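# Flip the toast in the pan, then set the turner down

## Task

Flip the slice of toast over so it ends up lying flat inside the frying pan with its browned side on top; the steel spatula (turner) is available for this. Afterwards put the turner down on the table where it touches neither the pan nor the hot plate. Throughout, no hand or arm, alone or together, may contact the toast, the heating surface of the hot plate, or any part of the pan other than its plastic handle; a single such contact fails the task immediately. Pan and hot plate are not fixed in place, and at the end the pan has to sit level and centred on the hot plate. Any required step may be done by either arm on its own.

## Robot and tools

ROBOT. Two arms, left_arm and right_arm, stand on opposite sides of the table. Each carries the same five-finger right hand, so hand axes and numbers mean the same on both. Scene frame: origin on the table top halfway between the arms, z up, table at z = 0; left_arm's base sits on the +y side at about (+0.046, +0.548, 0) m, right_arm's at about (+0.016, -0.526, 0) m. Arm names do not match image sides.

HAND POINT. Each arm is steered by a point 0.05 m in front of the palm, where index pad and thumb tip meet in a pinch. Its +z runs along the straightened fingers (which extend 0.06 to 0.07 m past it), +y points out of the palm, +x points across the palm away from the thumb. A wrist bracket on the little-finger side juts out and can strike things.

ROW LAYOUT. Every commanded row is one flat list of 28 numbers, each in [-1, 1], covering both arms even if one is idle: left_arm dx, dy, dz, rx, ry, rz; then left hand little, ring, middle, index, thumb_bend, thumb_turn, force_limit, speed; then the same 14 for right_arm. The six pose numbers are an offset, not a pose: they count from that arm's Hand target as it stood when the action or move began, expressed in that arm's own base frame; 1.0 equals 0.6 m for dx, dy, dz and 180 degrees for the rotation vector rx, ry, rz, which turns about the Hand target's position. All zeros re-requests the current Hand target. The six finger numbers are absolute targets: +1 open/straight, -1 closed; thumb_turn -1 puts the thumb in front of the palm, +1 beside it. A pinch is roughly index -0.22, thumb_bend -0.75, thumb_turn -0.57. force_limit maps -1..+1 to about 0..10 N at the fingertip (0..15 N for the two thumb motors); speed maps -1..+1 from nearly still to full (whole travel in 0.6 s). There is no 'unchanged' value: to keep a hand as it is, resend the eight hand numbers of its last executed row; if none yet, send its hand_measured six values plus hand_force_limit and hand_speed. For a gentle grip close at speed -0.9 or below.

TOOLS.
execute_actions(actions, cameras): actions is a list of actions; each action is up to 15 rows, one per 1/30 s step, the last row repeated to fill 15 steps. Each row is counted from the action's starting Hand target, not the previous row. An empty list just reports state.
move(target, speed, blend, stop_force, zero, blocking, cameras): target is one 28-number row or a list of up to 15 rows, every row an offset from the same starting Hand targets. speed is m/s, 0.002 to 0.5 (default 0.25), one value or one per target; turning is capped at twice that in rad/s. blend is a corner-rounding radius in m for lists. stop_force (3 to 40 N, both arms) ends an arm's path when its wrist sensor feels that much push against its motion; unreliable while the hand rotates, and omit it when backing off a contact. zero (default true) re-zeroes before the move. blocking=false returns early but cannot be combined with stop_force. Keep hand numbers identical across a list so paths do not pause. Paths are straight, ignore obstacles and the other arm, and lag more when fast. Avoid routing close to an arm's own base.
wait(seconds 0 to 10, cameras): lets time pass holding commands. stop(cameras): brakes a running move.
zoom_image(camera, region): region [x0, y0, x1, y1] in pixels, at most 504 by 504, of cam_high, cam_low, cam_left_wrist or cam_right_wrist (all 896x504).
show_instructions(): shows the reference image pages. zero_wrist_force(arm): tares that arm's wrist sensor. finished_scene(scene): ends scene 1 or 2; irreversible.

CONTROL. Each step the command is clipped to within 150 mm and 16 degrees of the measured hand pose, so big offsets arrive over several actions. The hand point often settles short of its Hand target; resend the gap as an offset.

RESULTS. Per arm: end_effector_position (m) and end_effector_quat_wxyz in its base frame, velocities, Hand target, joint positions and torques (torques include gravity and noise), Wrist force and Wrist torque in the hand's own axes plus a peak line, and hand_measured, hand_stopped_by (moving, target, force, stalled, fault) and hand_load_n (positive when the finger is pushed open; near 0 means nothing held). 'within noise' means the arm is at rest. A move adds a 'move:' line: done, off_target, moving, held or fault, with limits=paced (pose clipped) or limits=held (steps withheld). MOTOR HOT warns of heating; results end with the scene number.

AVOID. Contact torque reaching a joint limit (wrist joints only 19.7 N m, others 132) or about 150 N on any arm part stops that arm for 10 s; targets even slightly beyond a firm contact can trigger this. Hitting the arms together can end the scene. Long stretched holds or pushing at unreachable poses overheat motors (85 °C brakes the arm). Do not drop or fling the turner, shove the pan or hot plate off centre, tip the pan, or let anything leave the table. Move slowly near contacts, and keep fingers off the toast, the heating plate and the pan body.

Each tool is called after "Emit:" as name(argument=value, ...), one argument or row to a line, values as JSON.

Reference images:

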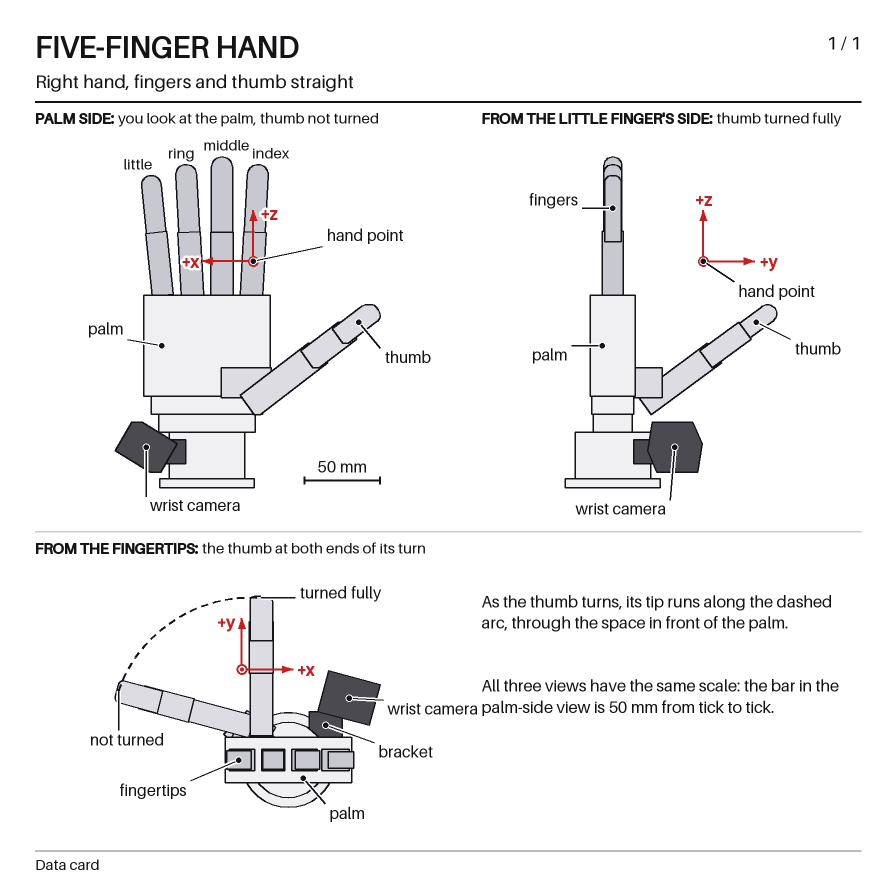

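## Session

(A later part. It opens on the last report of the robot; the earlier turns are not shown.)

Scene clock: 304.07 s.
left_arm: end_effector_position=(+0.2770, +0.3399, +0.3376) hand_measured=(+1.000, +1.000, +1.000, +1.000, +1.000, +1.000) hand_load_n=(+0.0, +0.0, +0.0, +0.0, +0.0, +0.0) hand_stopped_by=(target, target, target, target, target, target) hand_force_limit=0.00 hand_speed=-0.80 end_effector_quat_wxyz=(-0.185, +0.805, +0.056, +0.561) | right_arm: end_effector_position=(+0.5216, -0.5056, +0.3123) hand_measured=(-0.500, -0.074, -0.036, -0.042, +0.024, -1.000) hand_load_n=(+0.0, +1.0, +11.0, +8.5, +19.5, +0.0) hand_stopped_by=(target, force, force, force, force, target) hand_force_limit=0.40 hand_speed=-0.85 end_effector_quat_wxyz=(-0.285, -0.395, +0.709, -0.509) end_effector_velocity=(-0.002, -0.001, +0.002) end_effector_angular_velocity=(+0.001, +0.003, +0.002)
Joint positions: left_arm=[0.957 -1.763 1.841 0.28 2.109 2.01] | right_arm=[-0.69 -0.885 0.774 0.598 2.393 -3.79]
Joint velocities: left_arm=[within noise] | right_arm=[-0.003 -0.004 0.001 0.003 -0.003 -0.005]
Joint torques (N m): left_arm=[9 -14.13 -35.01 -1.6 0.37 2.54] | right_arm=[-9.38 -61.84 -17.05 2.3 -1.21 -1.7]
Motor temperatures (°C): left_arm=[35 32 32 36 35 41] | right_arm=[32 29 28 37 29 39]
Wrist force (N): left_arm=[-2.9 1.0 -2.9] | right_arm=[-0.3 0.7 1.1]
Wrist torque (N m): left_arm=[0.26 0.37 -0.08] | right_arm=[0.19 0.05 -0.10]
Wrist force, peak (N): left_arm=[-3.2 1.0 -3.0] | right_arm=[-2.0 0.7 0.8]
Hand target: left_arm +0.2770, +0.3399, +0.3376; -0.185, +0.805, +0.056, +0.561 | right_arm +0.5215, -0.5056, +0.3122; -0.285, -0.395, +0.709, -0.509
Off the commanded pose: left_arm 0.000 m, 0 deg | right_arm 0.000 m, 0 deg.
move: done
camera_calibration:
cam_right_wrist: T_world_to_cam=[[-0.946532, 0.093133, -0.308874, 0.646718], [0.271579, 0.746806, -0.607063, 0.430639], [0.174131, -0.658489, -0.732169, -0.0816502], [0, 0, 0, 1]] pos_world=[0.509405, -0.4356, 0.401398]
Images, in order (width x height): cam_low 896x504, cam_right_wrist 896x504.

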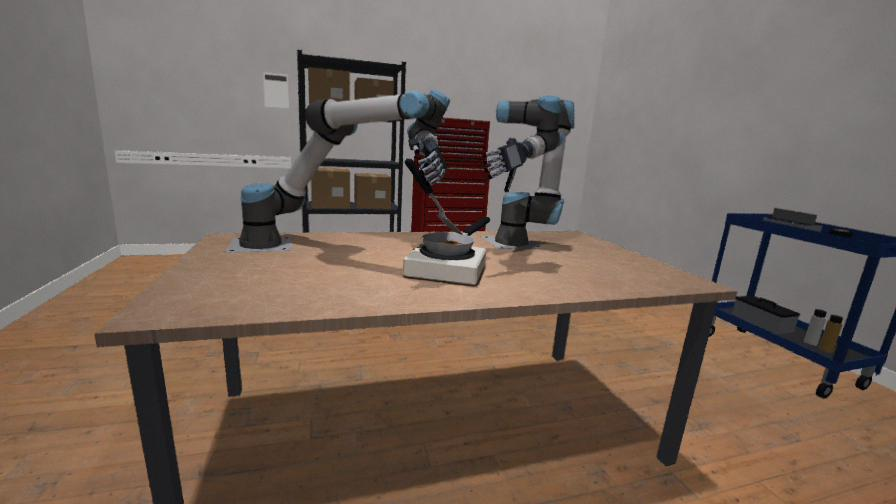

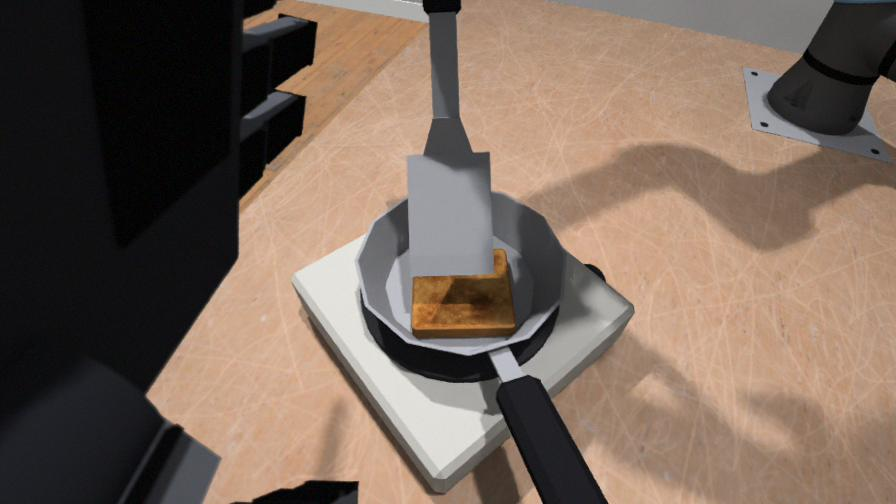

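Emit:
execute_actions(
  actions=[],
)

Emit:
zoom_image(
  camera="cam_right_wrist",
  region=[250, 50, 750, 504],
)

Scene clock: 308.23 s.
left_arm: end_effector_position=(+0.2770, +0.3399, +0.3376) hand_measured=(+1.000, +1.000, +1.000, +1.000, +1.000, +1.000) hand_load_n=(+0.0, +0.0, +0.0, +0.0, +0.0, +0.0) hand_stopped_by=(target, target, target, target, target, target) hand_force_limit=0.00 hand_speed=-0.80 end_effector_quat_wxyz=(-0.185, +0.805, +0.056, +0.561) | right_arm: end_effector_position=(+0.5215, -0.5056, +0.3122) hand_measured=(-0.500, -0.074, -0.036, -0.042, +0.024, -1.000) hand_load_n=(+0.0, +0.5, +11.0, +9.0, +19.0, +0.5) hand_stopped_by=(target, force, force, force, force, target) hand_force_limit=0.40 hand_speed=-0.85 end_effector_quat_wxyz=(-0.285, -0.395, +0.709, -0.509)
Joint positions: left_arm=[0.957 -1.763 1.841 0.28 2.109 2.01] | right_arm=[-0.69 -0.885 0.774 0.598 2.393 -3.79]
Joint velocities: within noise
Joint torques (N m): left_arm=[9.92 -14.45 -35.39 -1.63 0.48 2.48] | right_arm=[-8.01 -54.08 -19.91 1.89 -0.74 -1.44]
Motor temperatures (°C): left_arm=[34 32 32 36 35 41] | right_arm=[32 29 28 37 29 39]
Wrist force (N): left_arm=[-2.7 1.1 -3.2] | right_arm=[-0.6 0.8 1.3]
Wrist torque (N m): left_arm=[0.29 0.36 -0.06] | right_arm=[0.20 0.08 -0.12]
Wrist force, peak (N): left_arm=[-2.9 1.1 -3.3] | right_arm=[-0.6 0.9 1.3]
Hand target: left_arm +0.2770, +0.3399, +0.3376; -0.185, +0.805, +0.056, +0.561 | right_arm +0.5215, -0.5056, +0.3122; -0.285, -0.395, +0.709, -0.509
Off the commanded pose: left_arm 0.000 m, 0 deg | right_arm 0.000 m, 0 deg.
camera_calibration:
cam_left_wrist: T_world_to_cam=[[0.363541, -0.931576, -0.00210897, 0.218925], [-0.71576, -0.27787, -0.640684, 0.504412], [0.596259, 0.234424, -0.767802, 0.125995], [0, 0, 0, 1]] pos_world=[0.206324, 0.31457, 0.420369]
cam_right_wrist: T_world_to_cam=[[-0.946676, 0.0931558, -0.308427, 0.646536], [0.271258, 0.746999, -0.60697, 0.430802], [0.173852, -0.658267, -0.732435, -0.0814068], [0, 0, 0, 1]] pos_world=[0.509355, -0.435624, 0.401267]

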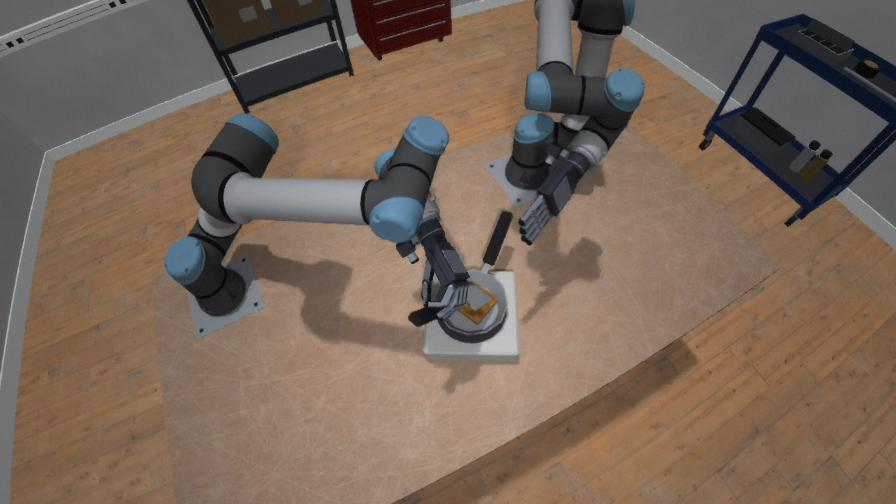

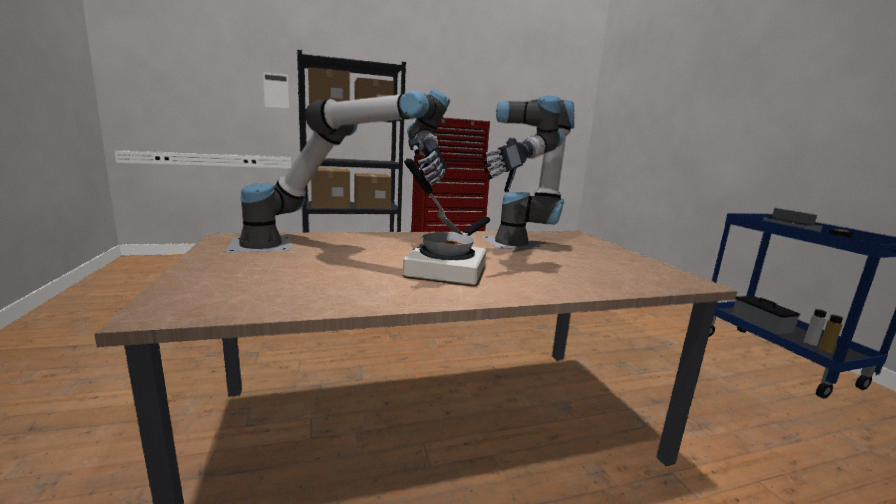

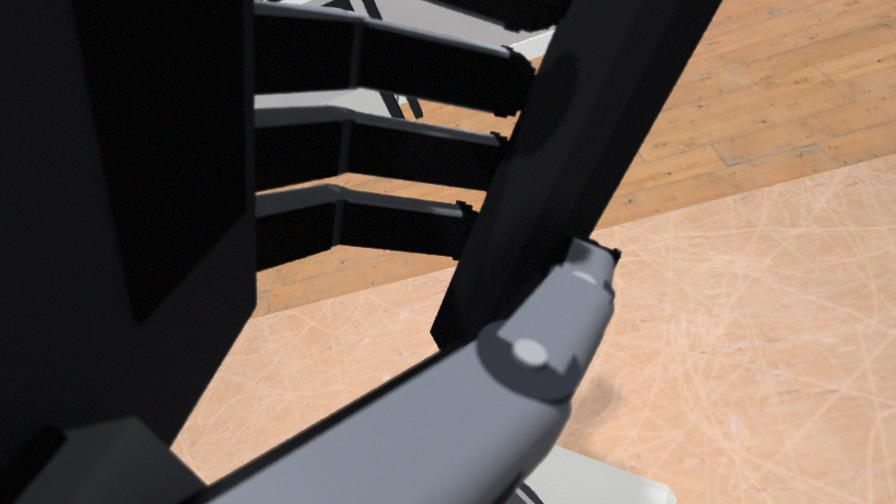

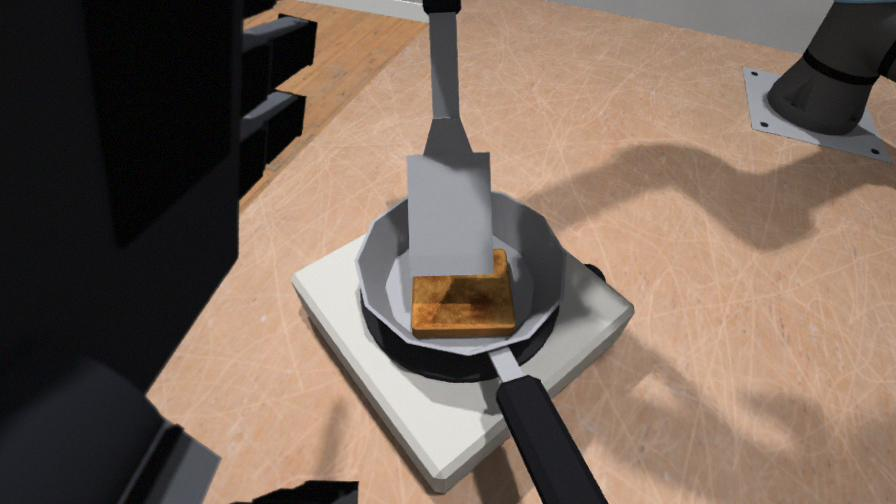

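Scaled by 1.008 from the camera's 896x504 image, which has a finer 1280x720 frame.

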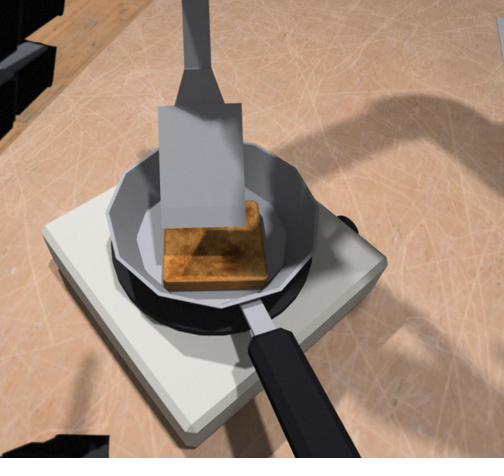

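Emit:
move(
  target=[0,0,0,0,0,0,1,1,1,1,1,1,0,-0.8, 0.0425,0.0148,-0.02,0,0,0,-0.5,-0.5,-0.5,-0.5,-0.75,-1,0.4,-0.85],
  speed=0.04,
  cameras=["cam_right_wrist"],
)

Emit:
zoom_image(
  camera="cam_right_wrist",
  region=[340, 140, 600, 400],
)

Scene clock: 311.27 s.
left_arm: end_effector_position=(+0.2770, +0.3399, +0.3376) hand_measured=(+1.000, +1.000, +1.000, +1.000, +1.000, +1.000) hand_load_n=(+0.0, +0.0, +0.0, +0.5, +0.0, +0.0) hand_stopped_by=(target, target, target, target, target, target) hand_force_limit=0.00 hand_speed=-0.80 end_effector_quat_wxyz=(-0.185, +0.805, +0.056, +0.561) | right_arm: end_effector_position=(+0.5471, -0.4966, +0.3002) hand_measured=(-0.500, -0.074, -0.036, -0.042, +0.024, -1.000) hand_load_n=(+0.0, +1.0, +11.0, +9.0, +19.0, +0.0) hand_stopped_by=(target, force, force, force, force, target) hand_force_limit=0.40 hand_speed=-0.85 end_effector_quat_wxyz=(-0.285, -0.395, +0.709, -0.509) end_effector_velocity=(-0.002, -0.001, +0.000) end_effector_angular_velocity=(+0.002, +0.002, -0.001)
Joint positions: left_arm=[0.957 -1.763 1.841 0.28 2.109 2.01] | right_arm=[-0.653 -0.817 0.69 0.634 2.425 -3.763]
Joint velocities: left_arm=[within noise] | right_arm=[-0.003 -0.003 0.005 0 -0.002 0]
Joint torques (N m): left_arm=[8.17 -13.93 -35.25 -1.5 0.48 2.57] | right_arm=[-8.94 -63.88 -18.66 -1.28 -0.93 -1.14]
Motor temperatures (°C): left_arm=[34 32 32 36 35 41] | right_arm=[32 29 28 37 29 39]
Wrist force (N): left_arm=[-2.8 1.1 -3.0] | right_arm=[-0.5 0.8 1.1]
Wrist torque (N m): left_arm=[0.28 0.36 -0.07] | right_arm=[0.17 0.04 -0.14]
Wrist force, peak (N): left_arm=[-3.0 1.3 -3.2] | right_arm=[0.0 1.1 1.6]
Hand target: left_arm +0.2770, +0.3399, +0.3376; -0.185, +0.805, +0.056, +0.561 | right_arm +0.5470, -0.4967, +0.3002; -0.285, -0.395, +0.709, -0.509
Off the commanded pose: left_arm 0.000 m, 0 deg | right_arm 0.000 m, 0 deg.
move: done
camera_calibration:
cam_right_wrist: T_world_to_cam=[[-0.946647, 0.093251, -0.308487, 0.666248], [0.271372, 0.74697, -0.606954, 0.409823], [0.173832, -0.658285, -0.732423, -0.0887023], [0, 0, 0, 1]] pos_world=[0.534906, -0.426645, 0.389305]
Images, in order (width x height): cam_right_wrist 896x504.

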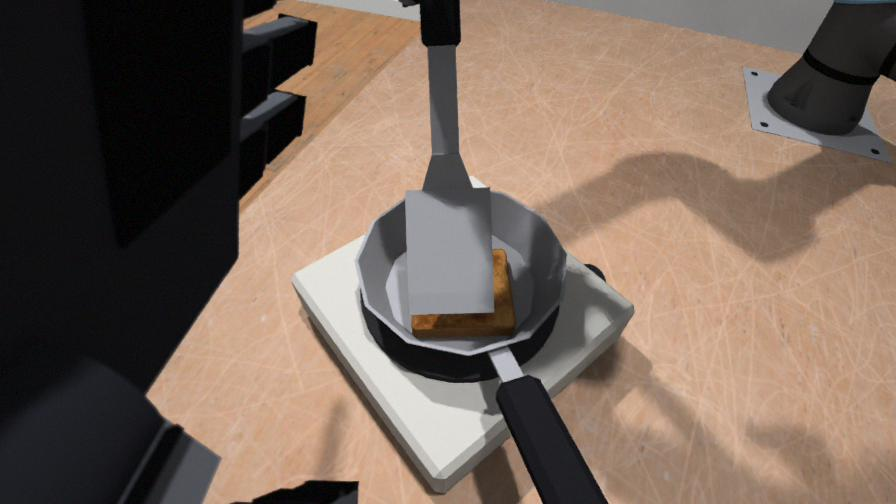

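Scaled by 1.938 from the camera's 896x504 image, which has a finer 1280x720 frame.

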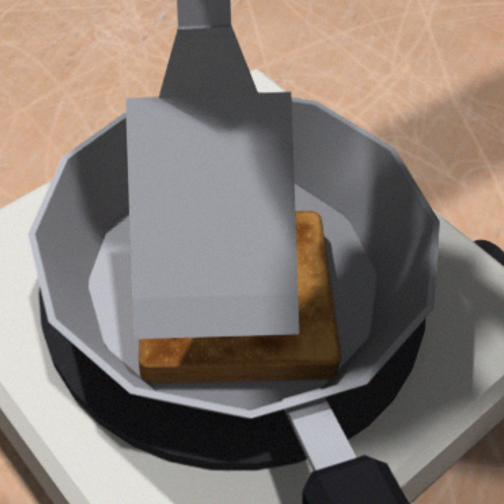

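Emit:
move(
  target=[0,0,0,0,0,0,1,1,1,1,1,1,0,-0.8, 0,0,-0.042,0,0,0,-0.5,-0.5,-0.5,-0.5,-0.75,-1,0.4,-0.85],
  speed=0.03,
  stop_force=4,
  cameras=["cam_right_wrist"],
)

Emit:
zoom_image(
  camera="cam_right_wrist",
  region=[340, 140, 600, 400],
)

Scene clock: 314.57 s.
left_arm: end_effector_position=(+0.2770, +0.3399, +0.3376) hand_measured=(+1.000, +1.000, +1.000, +1.000, +1.000, +1.000) hand_load_n=(+0.0, +0.0, +0.0, +0.0, +0.0, +0.0) hand_stopped_by=(target, target, target, target, target, target) hand_force_limit=0.00 hand_speed=-0.80 end_effector_quat_wxyz=(-0.185, +0.805, +0.056, +0.561) | right_arm: end_effector_position=(+0.5470, -0.4967, +0.2750) hand_measured=(-0.500, -0.074, -0.036, -0.042, +0.024, -1.000) hand_load_n=(+0.0, +0.5, +11.0, +9.0, +19.0, +0.0) hand_stopped_by=(target, force, force, force, force, target) hand_force_limit=0.40 hand_speed=-0.85 end_effector_quat_wxyz=(-0.285, -0.395, +0.709, -0.509)
Joint positions: left_arm=[0.957 -1.763 1.841 0.28 2.109 2.01] | right_arm=[-0.653 -0.825 0.769 0.563 2.425 -3.764]
Joint velocities: within noise
Joint torques (N m): left_arm=[8.33 -13.38 -35.18 -1.45 0.43 2.43] | right_arm=[-7.21 -56.84 -36.49 2.45 -0.52 -1.68]
Motor temperatures (°C): left_arm=[34 32 32 36 35 41] | right_arm=[32 29 28 37 29 39]
Wrist force (N): left_arm=[-2.6 0.9 -3.4] | right_arm=[-0.6 0.7 1.3]
Wrist torque (N m): left_arm=[0.26 0.35 -0.07] | right_arm=[0.17 0.06 -0.17]
Wrist force, peak (N): left_arm=[-2.8 1.1 -3.2] | right_arm=[-1.3 1.1 1.4]
Hand target: left_arm +0.2770, +0.3399, +0.3376; -0.185, +0.805, +0.056, +0.561 | right_arm +0.5470, -0.4967, +0.2750; -0.285, -0.395, +0.709, -0.509
Off the commanded pose: left_arm 0.000 m, 0 deg | right_arm 0.000 m, 0 deg.
move: done
camera_calibration:
cam_right_wrist: T_world_to_cam=[[-0.946667, 0.09317, -0.308449, 0.658384], [0.27129, 0.746968, -0.606993, 0.394665], [0.173848, -0.658299, -0.732406, -0.107239], [0, 0, 0, 1]] pos_world=[0.534845, -0.426739, 0.364094]
Images, in order (width x height): cam_right_wrist 896x504.

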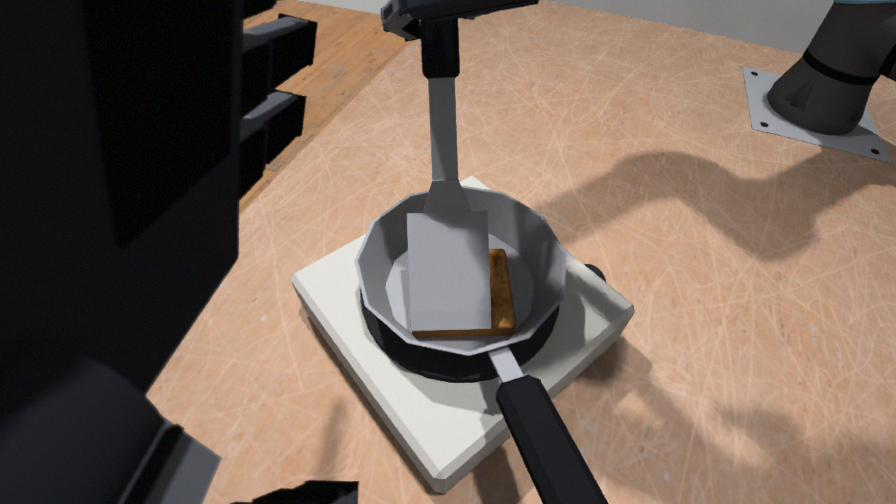

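Scaled by 1.938 from the camera's 896x504 image, which has a finer 1280x720 frame.

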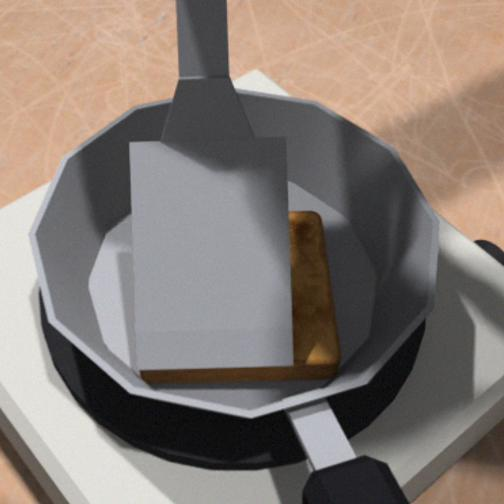

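Emit:
move(
  target=[
    [0,0,0,0,0,0,1,1,1,1,1,1,0,-0.8, -0.0192,0.0145,0,0,0,0,-0.5,-0.5,-0.5,-0.5,-0.75,-1,0.4,-0.85],
    [0,0,0,0,0,0,1,1,1,1,1,1,0,-0.8, -0.0192,0.0145,-0.06,0,0,0,-0.5,-0.5,-0.5,-0.5,-0.75,-1,0.4,-0.85],
  ],
  speed=[0.04,0.012],
  stop_force=4,
  cameras=["cam_right_wrist"],
)

Emit:
zoom_image(
  camera="cam_right_wrist",
  region=[340, 140, 600, 400],
)

Scene clock: 319.63 s.
left_arm: end_effector_position=(+0.2770, +0.3399, +0.3376) hand_measured=(+1.000, +1.000, +1.000, +1.000, +1.000, +1.000) hand_load_n=(+0.0, +0.0, +0.0, +0.0, +0.0, +0.0) hand_stopped_by=(target, target, target, target, target, target) hand_force_limit=0.00 hand_speed=-0.80 end_effector_quat_wxyz=(-0.185, +0.805, +0.056, +0.561) | right_arm: end_effector_position=(+0.5355, -0.4880, +0.2510) hand_measured=(-0.500, -0.074, -0.036, -0.042, +0.024, -1.000) hand_load_n=(+0.0, +0.0, +12.5, +7.0, +18.5, -0.5) hand_stopped_by=(target, force, force, force, force, target) hand_force_limit=0.40 hand_speed=-0.85 end_effector_quat_wxyz=(-0.285, -0.395, +0.709, -0.509)
Joint positions: left_arm=[0.957 -1.763 1.841 0.28 2.109 2.01] | right_arm=[-0.653 -0.871 0.909 0.468 2.425 -3.764]
Joint velocities: within noise
Joint torques (N m): left_arm=[9.33 -14.18 -34.28 -1.43 0.35 2.65] | right_arm=[-4.3 -60.89 -36.46 2.94 0.21 -0.95]
Motor temperatures (°C): left_arm=[34 32 32 36 35 41] | right_arm=[32 29 28 37 29 39]
Wrist force (N): left_arm=[-2.8 0.9 -3.0] | right_arm=[-0.6 -0.2 0.4]
Wrist torque (N m): left_arm=[0.24 0.35 -0.08] | right_arm=[0.26 0.00 0.05]
Wrist force, peak (N): left_arm=[-3.1 1.3 -3.1] | right_arm=[4.7 0.8 1.6]
Hand target: left_arm +0.2770, +0.3399, +0.3376; -0.185, +0.805, +0.056, +0.561 | right_arm +0.5355, -0.4880, +0.2510; -0.285, -0.395, +0.709, -0.509 (not the last commanded pose)
Off the commanded pose: left_arm 0.000 m, 0 deg | right_arm 0.012 m, 0 deg.
move: contact (right_arm); path passed 1 of 2 targets
camera_calibration:
cam_right_wrist: T_world_to_cam=[[-0.946676, 0.0931747, -0.308419, 0.639264], [0.271264, 0.747007, -0.606956, 0.376726], [0.173838, -0.658254, -0.732449, -0.117085], [0, 0, 0, 1]] pos_world=[0.523338, -0.418052, 0.340058]
Images, in order (width x height): cam_right_wrist 896x504.

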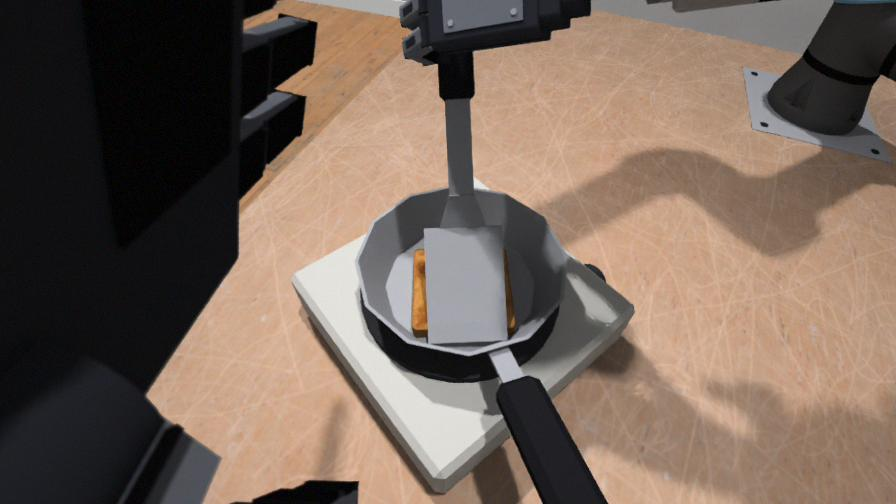

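Scaled by 1.938 from the camera's 896x504 image, which has a finer 1280x720 frame.

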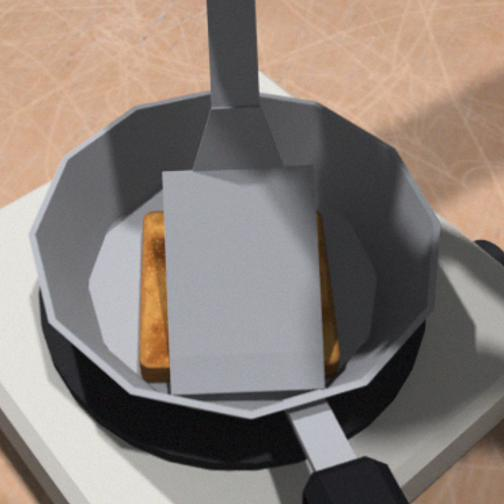

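Emit:
move(
  target=[0,0,0,0,0,0,1,1,1,1,1,1,0,-0.8, -0.0236,-0.0082,-0.008,0,0,0,-0.5,-0.5,-0.5,-0.5,-0.75,-1,0.4,-0.85],
  speed=0.015,
  cameras=["cam_right_wrist"],
)

Emit:
zoom_image(
  camera="cam_right_wrist",
  region=[340, 140, 600, 400],
)

Scene clock: 321.97 s.
left_arm: end_effector_position=(+0.2770, +0.3399, +0.3376) hand_measured=(+1.000, +1.000, +1.000, +1.000, +1.000, +1.000) hand_load_n=(+0.0, +0.0, -0.5, +0.0, +0.0, +0.0) hand_stopped_by=(target, target, target, target, target, target) hand_force_limit=0.00 hand_speed=-0.80 end_effector_quat_wxyz=(-0.185, +0.805, +0.056, +0.561) | right_arm: end_effector_position=(+0.5213, -0.4930, +0.2462) hand_measured=(-0.500, -0.074, -0.036, -0.042, +0.024, -1.000) hand_load_n=(+0.0, +0.0, +12.5, +7.0, +18.0, +0.5) hand_stopped_by=(target, force, force, force, force, target) hand_force_limit=0.40 hand_speed=-0.85 end_effector_quat_wxyz=(-0.285, -0.395, +0.709, -0.509)
Joint positions: left_arm=[0.957 -1.763 1.841 0.28 2.109 2.01] | right_arm=[-0.674 -0.905 0.977 0.423 2.407 -3.779]
Joint velocities: within noise
Joint torques (N m): left_arm=[9.17 -15.11 -35.75 -1.38 0.3 2.64] | right_arm=[4.17 -48.27 -37.41 2.52 1.75 -1.4]
Motor temperatures (°C): left_arm=[34 32 32 36 35 41] | right_arm=[32 29 28 37 29 39]
Wrist force (N): left_arm=[-2.8 1.1 -2.9] | right_arm=[-0.6 -0.6 0.6]
Wrist torque (N m): left_arm=[0.26 0.36 -0.07] | right_arm=[0.16 0.02 0.05]
Wrist force, peak (N): left_arm=[-3.0 1.0 -3.2] | right_arm=[-0.8 -0.6 0.6]
Hand target: left_arm +0.2770, +0.3399, +0.3376; -0.185, +0.805, +0.056, +0.561 | right_arm +0.5213, -0.4930, +0.2462; -0.285, -0.395, +0.709, -0.509
Off the commanded pose: left_arm 0.000 m, 0 deg | right_arm 0.000 m, 0 deg.
move: done
camera_calibration:
cam_right_wrist: T_world_to_cam=[[-0.946651, 0.0931366, -0.308508, 0.624779], [0.271299, 0.746988, -0.606965, 0.381361], [0.173921, -0.658282, -0.732405, -0.121476], [0, 0, 0, 1]] pos_world=[0.509112, -0.423027, 0.335252]
Images, in order (width x height): cam_right_wrist 896x504.

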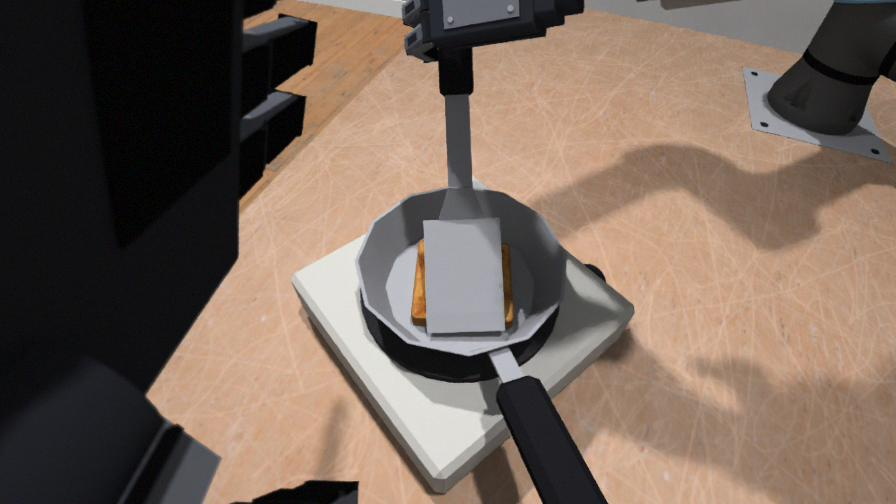

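Scaled by 1.938 from the camera's 896x504 image, which has a finer 1280x720 frame.

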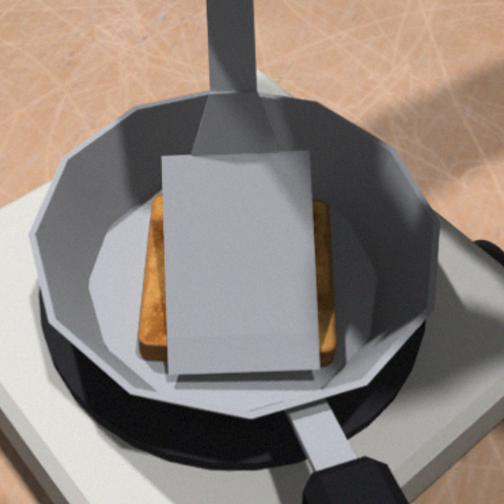

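Emit:
move(
  target=[
    [0,0,0,0,0,0,1,1,1,1,1,1,0,-0.8, -0.0094,-0.0033,-0.002,0,0,0,-0.5,-0.5,-0.5,-0.5,-0.75,-1,0.4,-0.85],
    [0,0,0,0,0,0,1,1,1,1,1,1,0,-0.8, 0,0,0.04,0,0,0,-0.5,-0.5,-0.5,-0.5,-0.75,-1,0.4,-0.85],
    [0,0,0,0,0,0,1,1,1,1,1,1,0,-0.8, -0.05,-0.0174,0.12,0,0,0,-0.5,-0.5,-0.5,-0.5,-0.75,-1,0.4,-0.85],
    [0,0,0,0,0,0,1,1,1,1,1,1,0,-0.8, -0.25,-0.087,0.14,0,0,0,-0.5,-0.5,-0.5,-0.5,-0.75,-1,0.4,-0.85],
  ],
  speed=[0.015,0.06,0.12,0.15],
  blend=[0,0.01,0.03,0],
)

Emit:
zoom_image(
  camera="cam_right_wrist",
  region=[340, 140, 600, 400],
)

Scene clock: 326.37 s.
left_arm: end_effector_position=(+0.2770, +0.3399, +0.3376) hand_measured=(+1.000, +1.000, +1.000, +1.000, +1.000, +1.000) hand_load_n=(+0.0, +0.0, +0.0, +0.0, +0.0, +0.0) hand_stopped_by=(target, target, target, target, target, target) hand_force_limit=0.00 hand_speed=-0.80 end_effector_quat_wxyz=(-0.185, +0.805, +0.056, +0.561) | right_arm: end_effector_position=(+0.3714, -0.5451, +0.3302) hand_measured=(-0.500, -0.074, -0.036, -0.042, +0.024, -1.000) hand_load_n=(+0.0, +0.0, +12.0, +8.0, +18.5, +0.5) hand_stopped_by=(target, force, force, force, force, target) hand_force_limit=0.40 hand_speed=-0.85 end_effector_quat_wxyz=(-0.285, -0.395, +0.709, -0.509)
Joint positions: left_arm=[0.957 -1.763 1.841 0.28 2.109 2.01] | right_arm=[-0.934 -1.208 1.216 0.388 2.172 -3.928]
Joint velocities: within noise
Joint torques (N m): left_arm=[8.92 -13.96 -34.75 -1.49 0.26 2.57] | right_arm=[-2.21 -45.12 -31.52 1.52 0.99 1.48]
Motor temperatures (°C): left_arm=[34 32 32 36 35 41] | right_arm=[32 29 28 37 29 39]
Wrist force (N): left_arm=[-2.7 0.9 -3.0] | right_arm=[-1.3 0.6 1.2]
Wrist torque (N m): left_arm=[0.24 0.34 -0.07] | right_arm=[0.09 0.21 -0.17]
Wrist force, peak (N): left_arm=[-2.8 1.2 -3.5] | right_arm=[-2.2 0.6 0.8]
Hand target: left_arm +0.2770, +0.3399, +0.3376; -0.185, +0.805, +0.056, +0.561 | right_arm +0.3713, -0.5452, +0.3302; -0.285, -0.395, +0.709, -0.509
Off the commanded pose: left_arm 0.000 m, 0 deg | right_arm 0.000 m, 0 deg.
move: done; blend cut to 0.0288 m at target 3
camera_calibration:
cam_left_wrist: T_world_to_cam=[[0.363541, -0.931576, -0.00210903, 0.218925], [-0.71576, -0.27787, -0.640684, 0.504412], [0.596259, 0.234424, -0.767802, 0.125995], [0, 0, 0, 1]] pos_world=[0.206324, 0.31457, 0.420369]
cam_right_wrist: T_world_to_cam=[[-0.946682, 0.0931811, -0.3084, 0.513644], [0.27126, 0.746991, -0.606978, 0.51196], [0.173813, -0.658272, -0.732439, -0.0681437], [0, 0, 0, 1]] pos_world=[0.359227, -0.475149, 0.419245]

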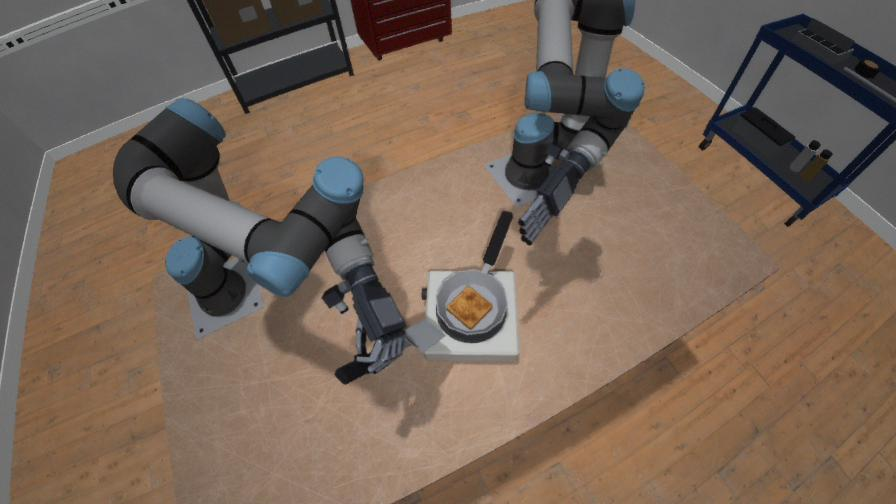

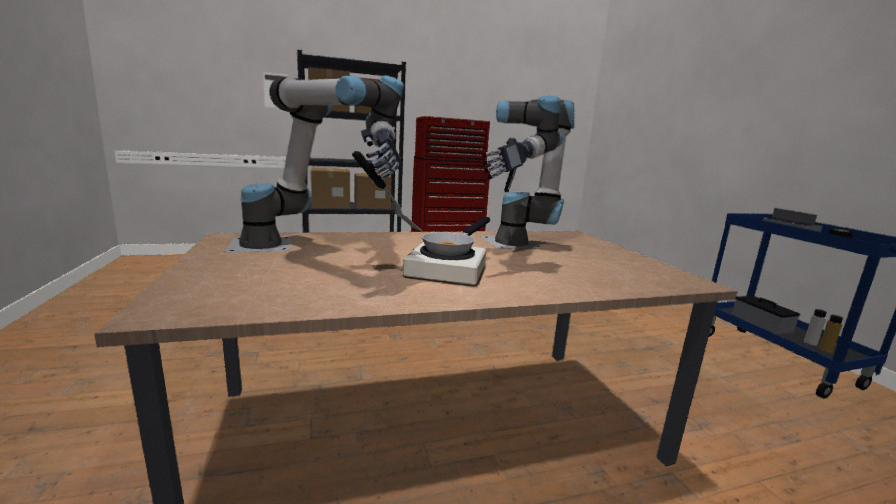

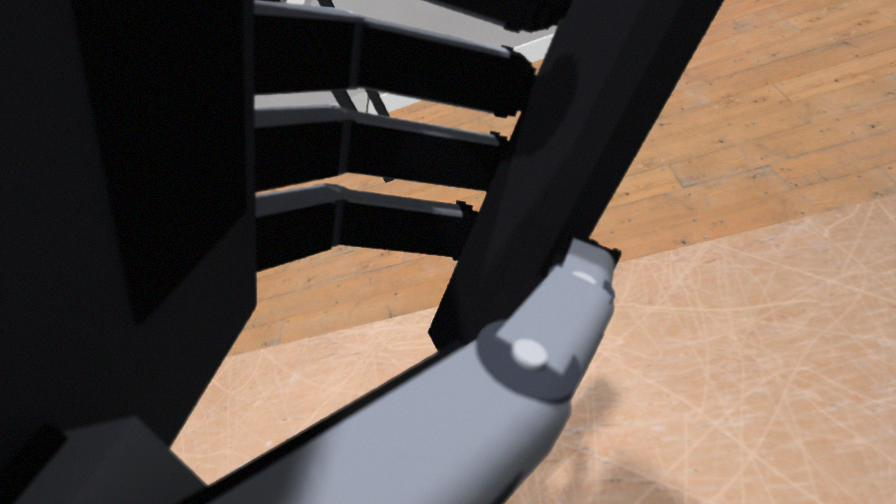

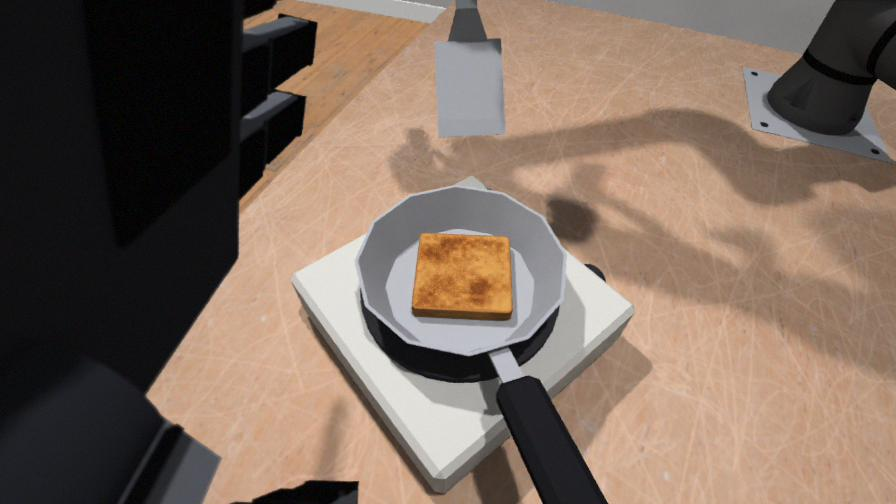

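Scaled by 1.938 from the camera's 896x504 image, which has a finer 1280x720 frame.

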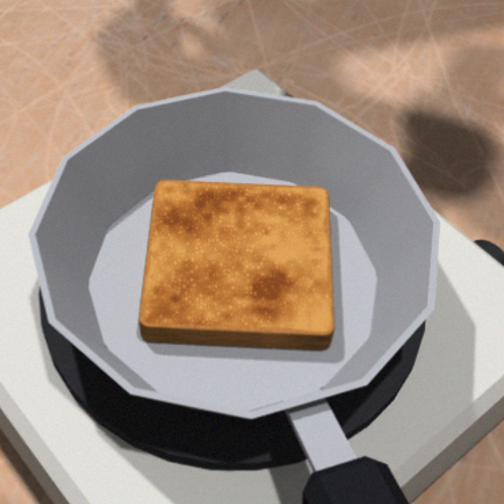

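Emit:
zoom_image(
  camera="cam_low",
  region=[390, 210, 500, 290],
)

Emit:
zoom_image(
  camera="cam_high",
  region=[400, 200, 540, 370],
)

Scaled by 4.582 from the camera's 896x504 image, which has a finer 1280x720 frame.

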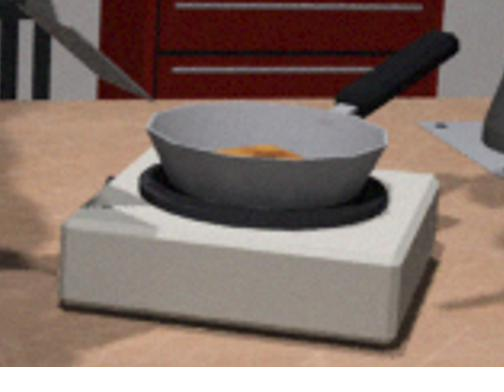

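Scaled by 2.965 from the camera's 896x504 image, which has a finer 1280x720 frame.

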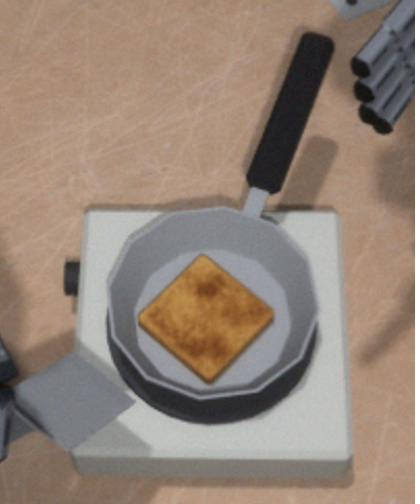

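Emit:
zoom_image(
  camera="cam_low",
  region=[415, 228, 480, 264],
)

Emit:
zoom_image(
  camera="cam_right_wrist",
  region=[280, 250, 640, 504],
)

Scaled by 7.754 from the camera's 896x504 image, which has a finer 1280x720 frame.

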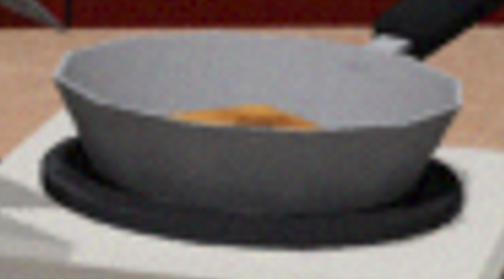

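Scaled by 1.400 from the camera's 896x504 image, which has a finer 1280x720 frame.

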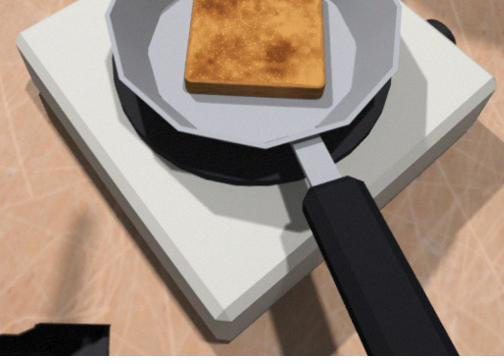

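Emit:
move(
  target=[
    [0,0,0,0,0,0,1,1,1,1,1,1,0,-0.8, -0.15,-0.02,0,0.02,-0.0575,0,-0.5,-0.5,-0.5,-0.5,-0.75,-1,0.4,-0.85],
    [0,0,0,0,0,0,1,1,1,1,1,1,0,-0.8, -0.342,0.057,-0.35,0.0859,-0.2465,0,-0.5,-0.5,-0.5,-0.5,-0.75,-1,0.4,-0.85],
  ],
  speed=[0.15,0.15],
  blend=[0.03,0],
)

Emit:
zoom_image(
  camera="cam_low",
  region=[250, 150, 500, 290],
)

Scene clock: 345.00 s.
left_arm: end_effector_position=(+0.2770, +0.3399, +0.3376) hand_measured=(+1.000, +1.000, +1.000, +1.000, +1.000, +1.000) hand_load_n=(+0.0, +0.0, +0.0, +0.0, +0.0, +0.0) hand_stopped_by=(target, target, target, target, target, target) hand_force_limit=0.00 hand_speed=-0.80 end_effector_quat_wxyz=(-0.185, +0.805, +0.056, +0.561) | right_arm: end_effector_position=(+0.1661, -0.5110, +0.1202) hand_measured=(-0.500, -0.074, -0.036, -0.042, +0.024, -1.000) hand_load_n=(+0.0, +0.0, +12.0, +8.0, +18.5, +0.0) hand_stopped_by=(target, force, force, force, force, target) hand_force_limit=0.40 hand_speed=-0.85 end_effector_quat_wxyz=(+0.057, -0.208, +0.825, -0.523)
Joint positions: left_arm=[0.957 -1.763 1.841 0.28 2.109 2.01] | right_arm=[-1.742 -1.485 2.051 -0.042 1.104 -3.534]
Joint velocities: within noise
Joint torques (N m): left_arm=[8.42 -14.51 -36.86 -1.51 0.16 2.34] | right_arm=[-3.66 -28.45 -26.15 0.32 -2.04 -1.57]
Motor temperatures (°C): left_arm=[34 32 32 36 35 41] | right_arm=[32 30 28 37 29 39]
Wrist force (N): left_arm=[-2.5 0.9 -3.1] | right_arm=[0.3 0.8 1.0]
Wrist torque (N m): left_arm=[0.25 0.31 -0.05] | right_arm=[0.17 0.04 0.01]
Wrist force, peak (N): left_arm=[-3.1 1.1 -3.2] | right_arm=[-2.5 -0.8 1.2]
Hand target: left_arm +0.2770, +0.3399, +0.3376; -0.185, +0.805, +0.056, +0.561 | right_arm +0.1661, -0.5110, +0.1202; +0.057, -0.208, +0.825, -0.523
Off the commanded pose: left_arm 0.000 m, 0 deg | right_arm 0.000 m, 0 deg.
move: done
camera_calibration:
cam_left_wrist: T_world_to_cam=[[0.363541, -0.931576, -0.00210896, 0.218925], [-0.71576, -0.27787, -0.640684, 0.504412], [0.596259, 0.234424, -0.767802, 0.125995], [0, 0, 0, 1]] pos_world=[0.206324, 0.31457, 0.420369]
cam_right_wrist: T_world_to_cam=[[-0.474646, 0.257807, -0.841574, 0.321151], [0.539795, 0.840485, -0.0469697, 0.350508], [0.695221, -0.476571, -0.538096, -0.180908], [0, 0, 0, 1]] pos_world=[0.0890018, -0.463608, 0.189389]

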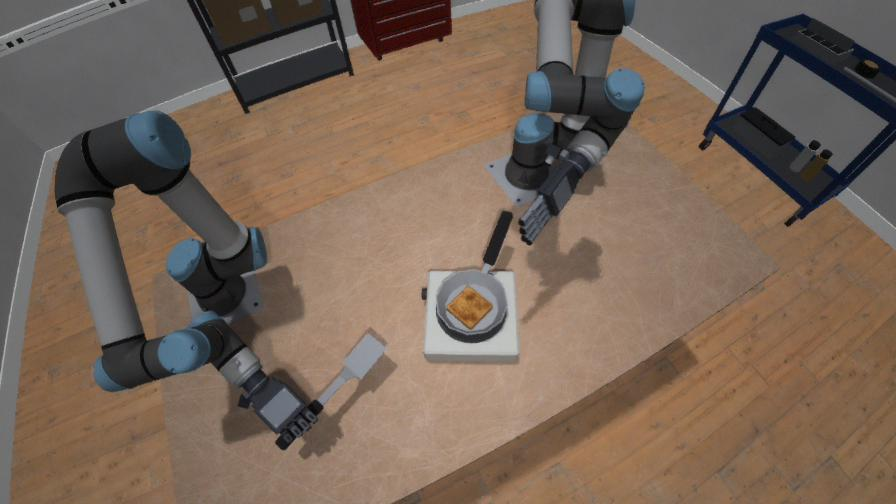

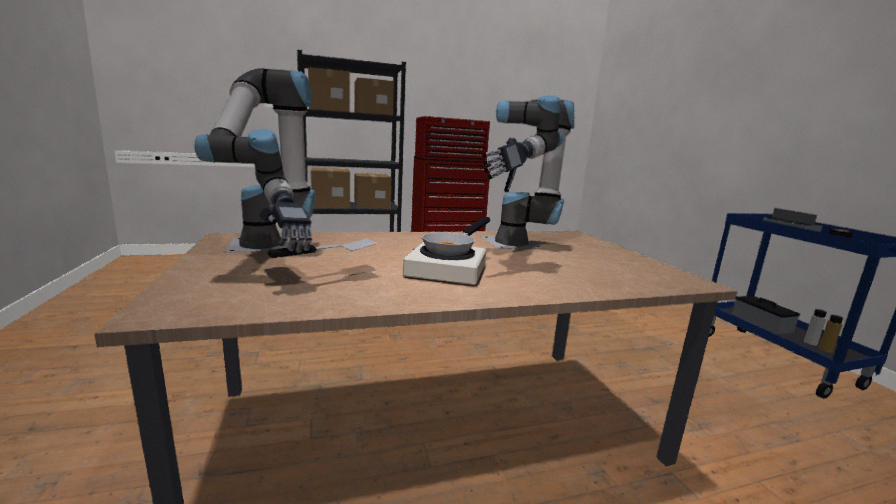

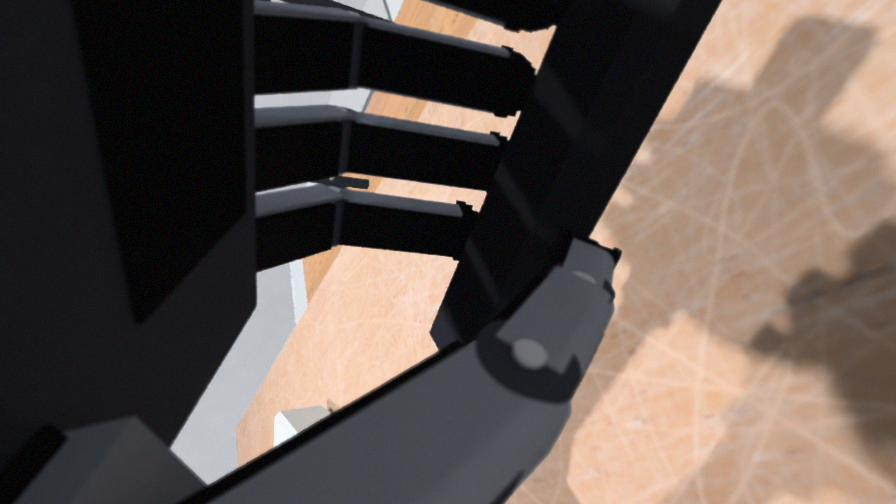

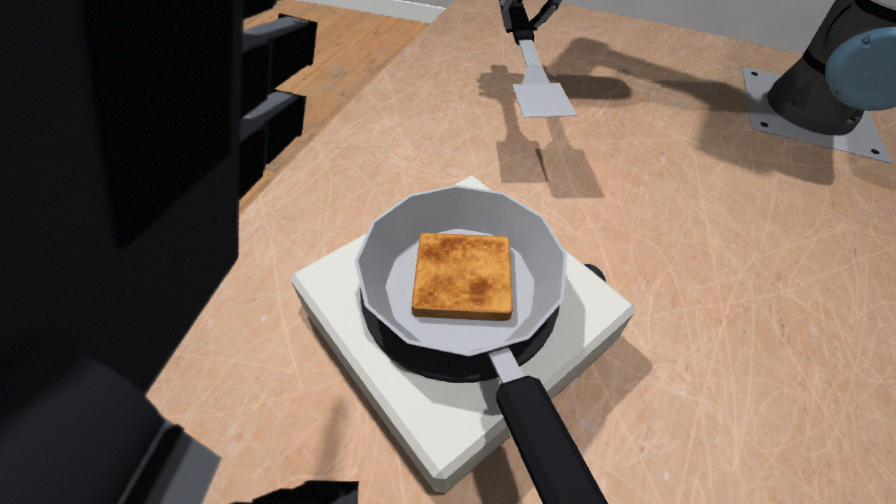

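Scaled by 2.016 from the camera's 896x504 image, which has a finer 1280x720 frame.

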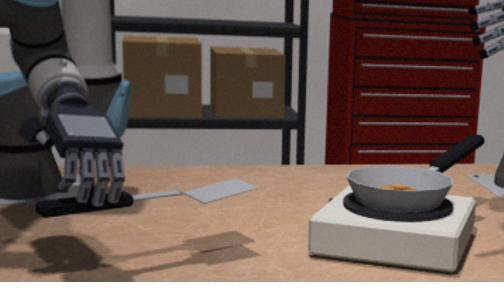

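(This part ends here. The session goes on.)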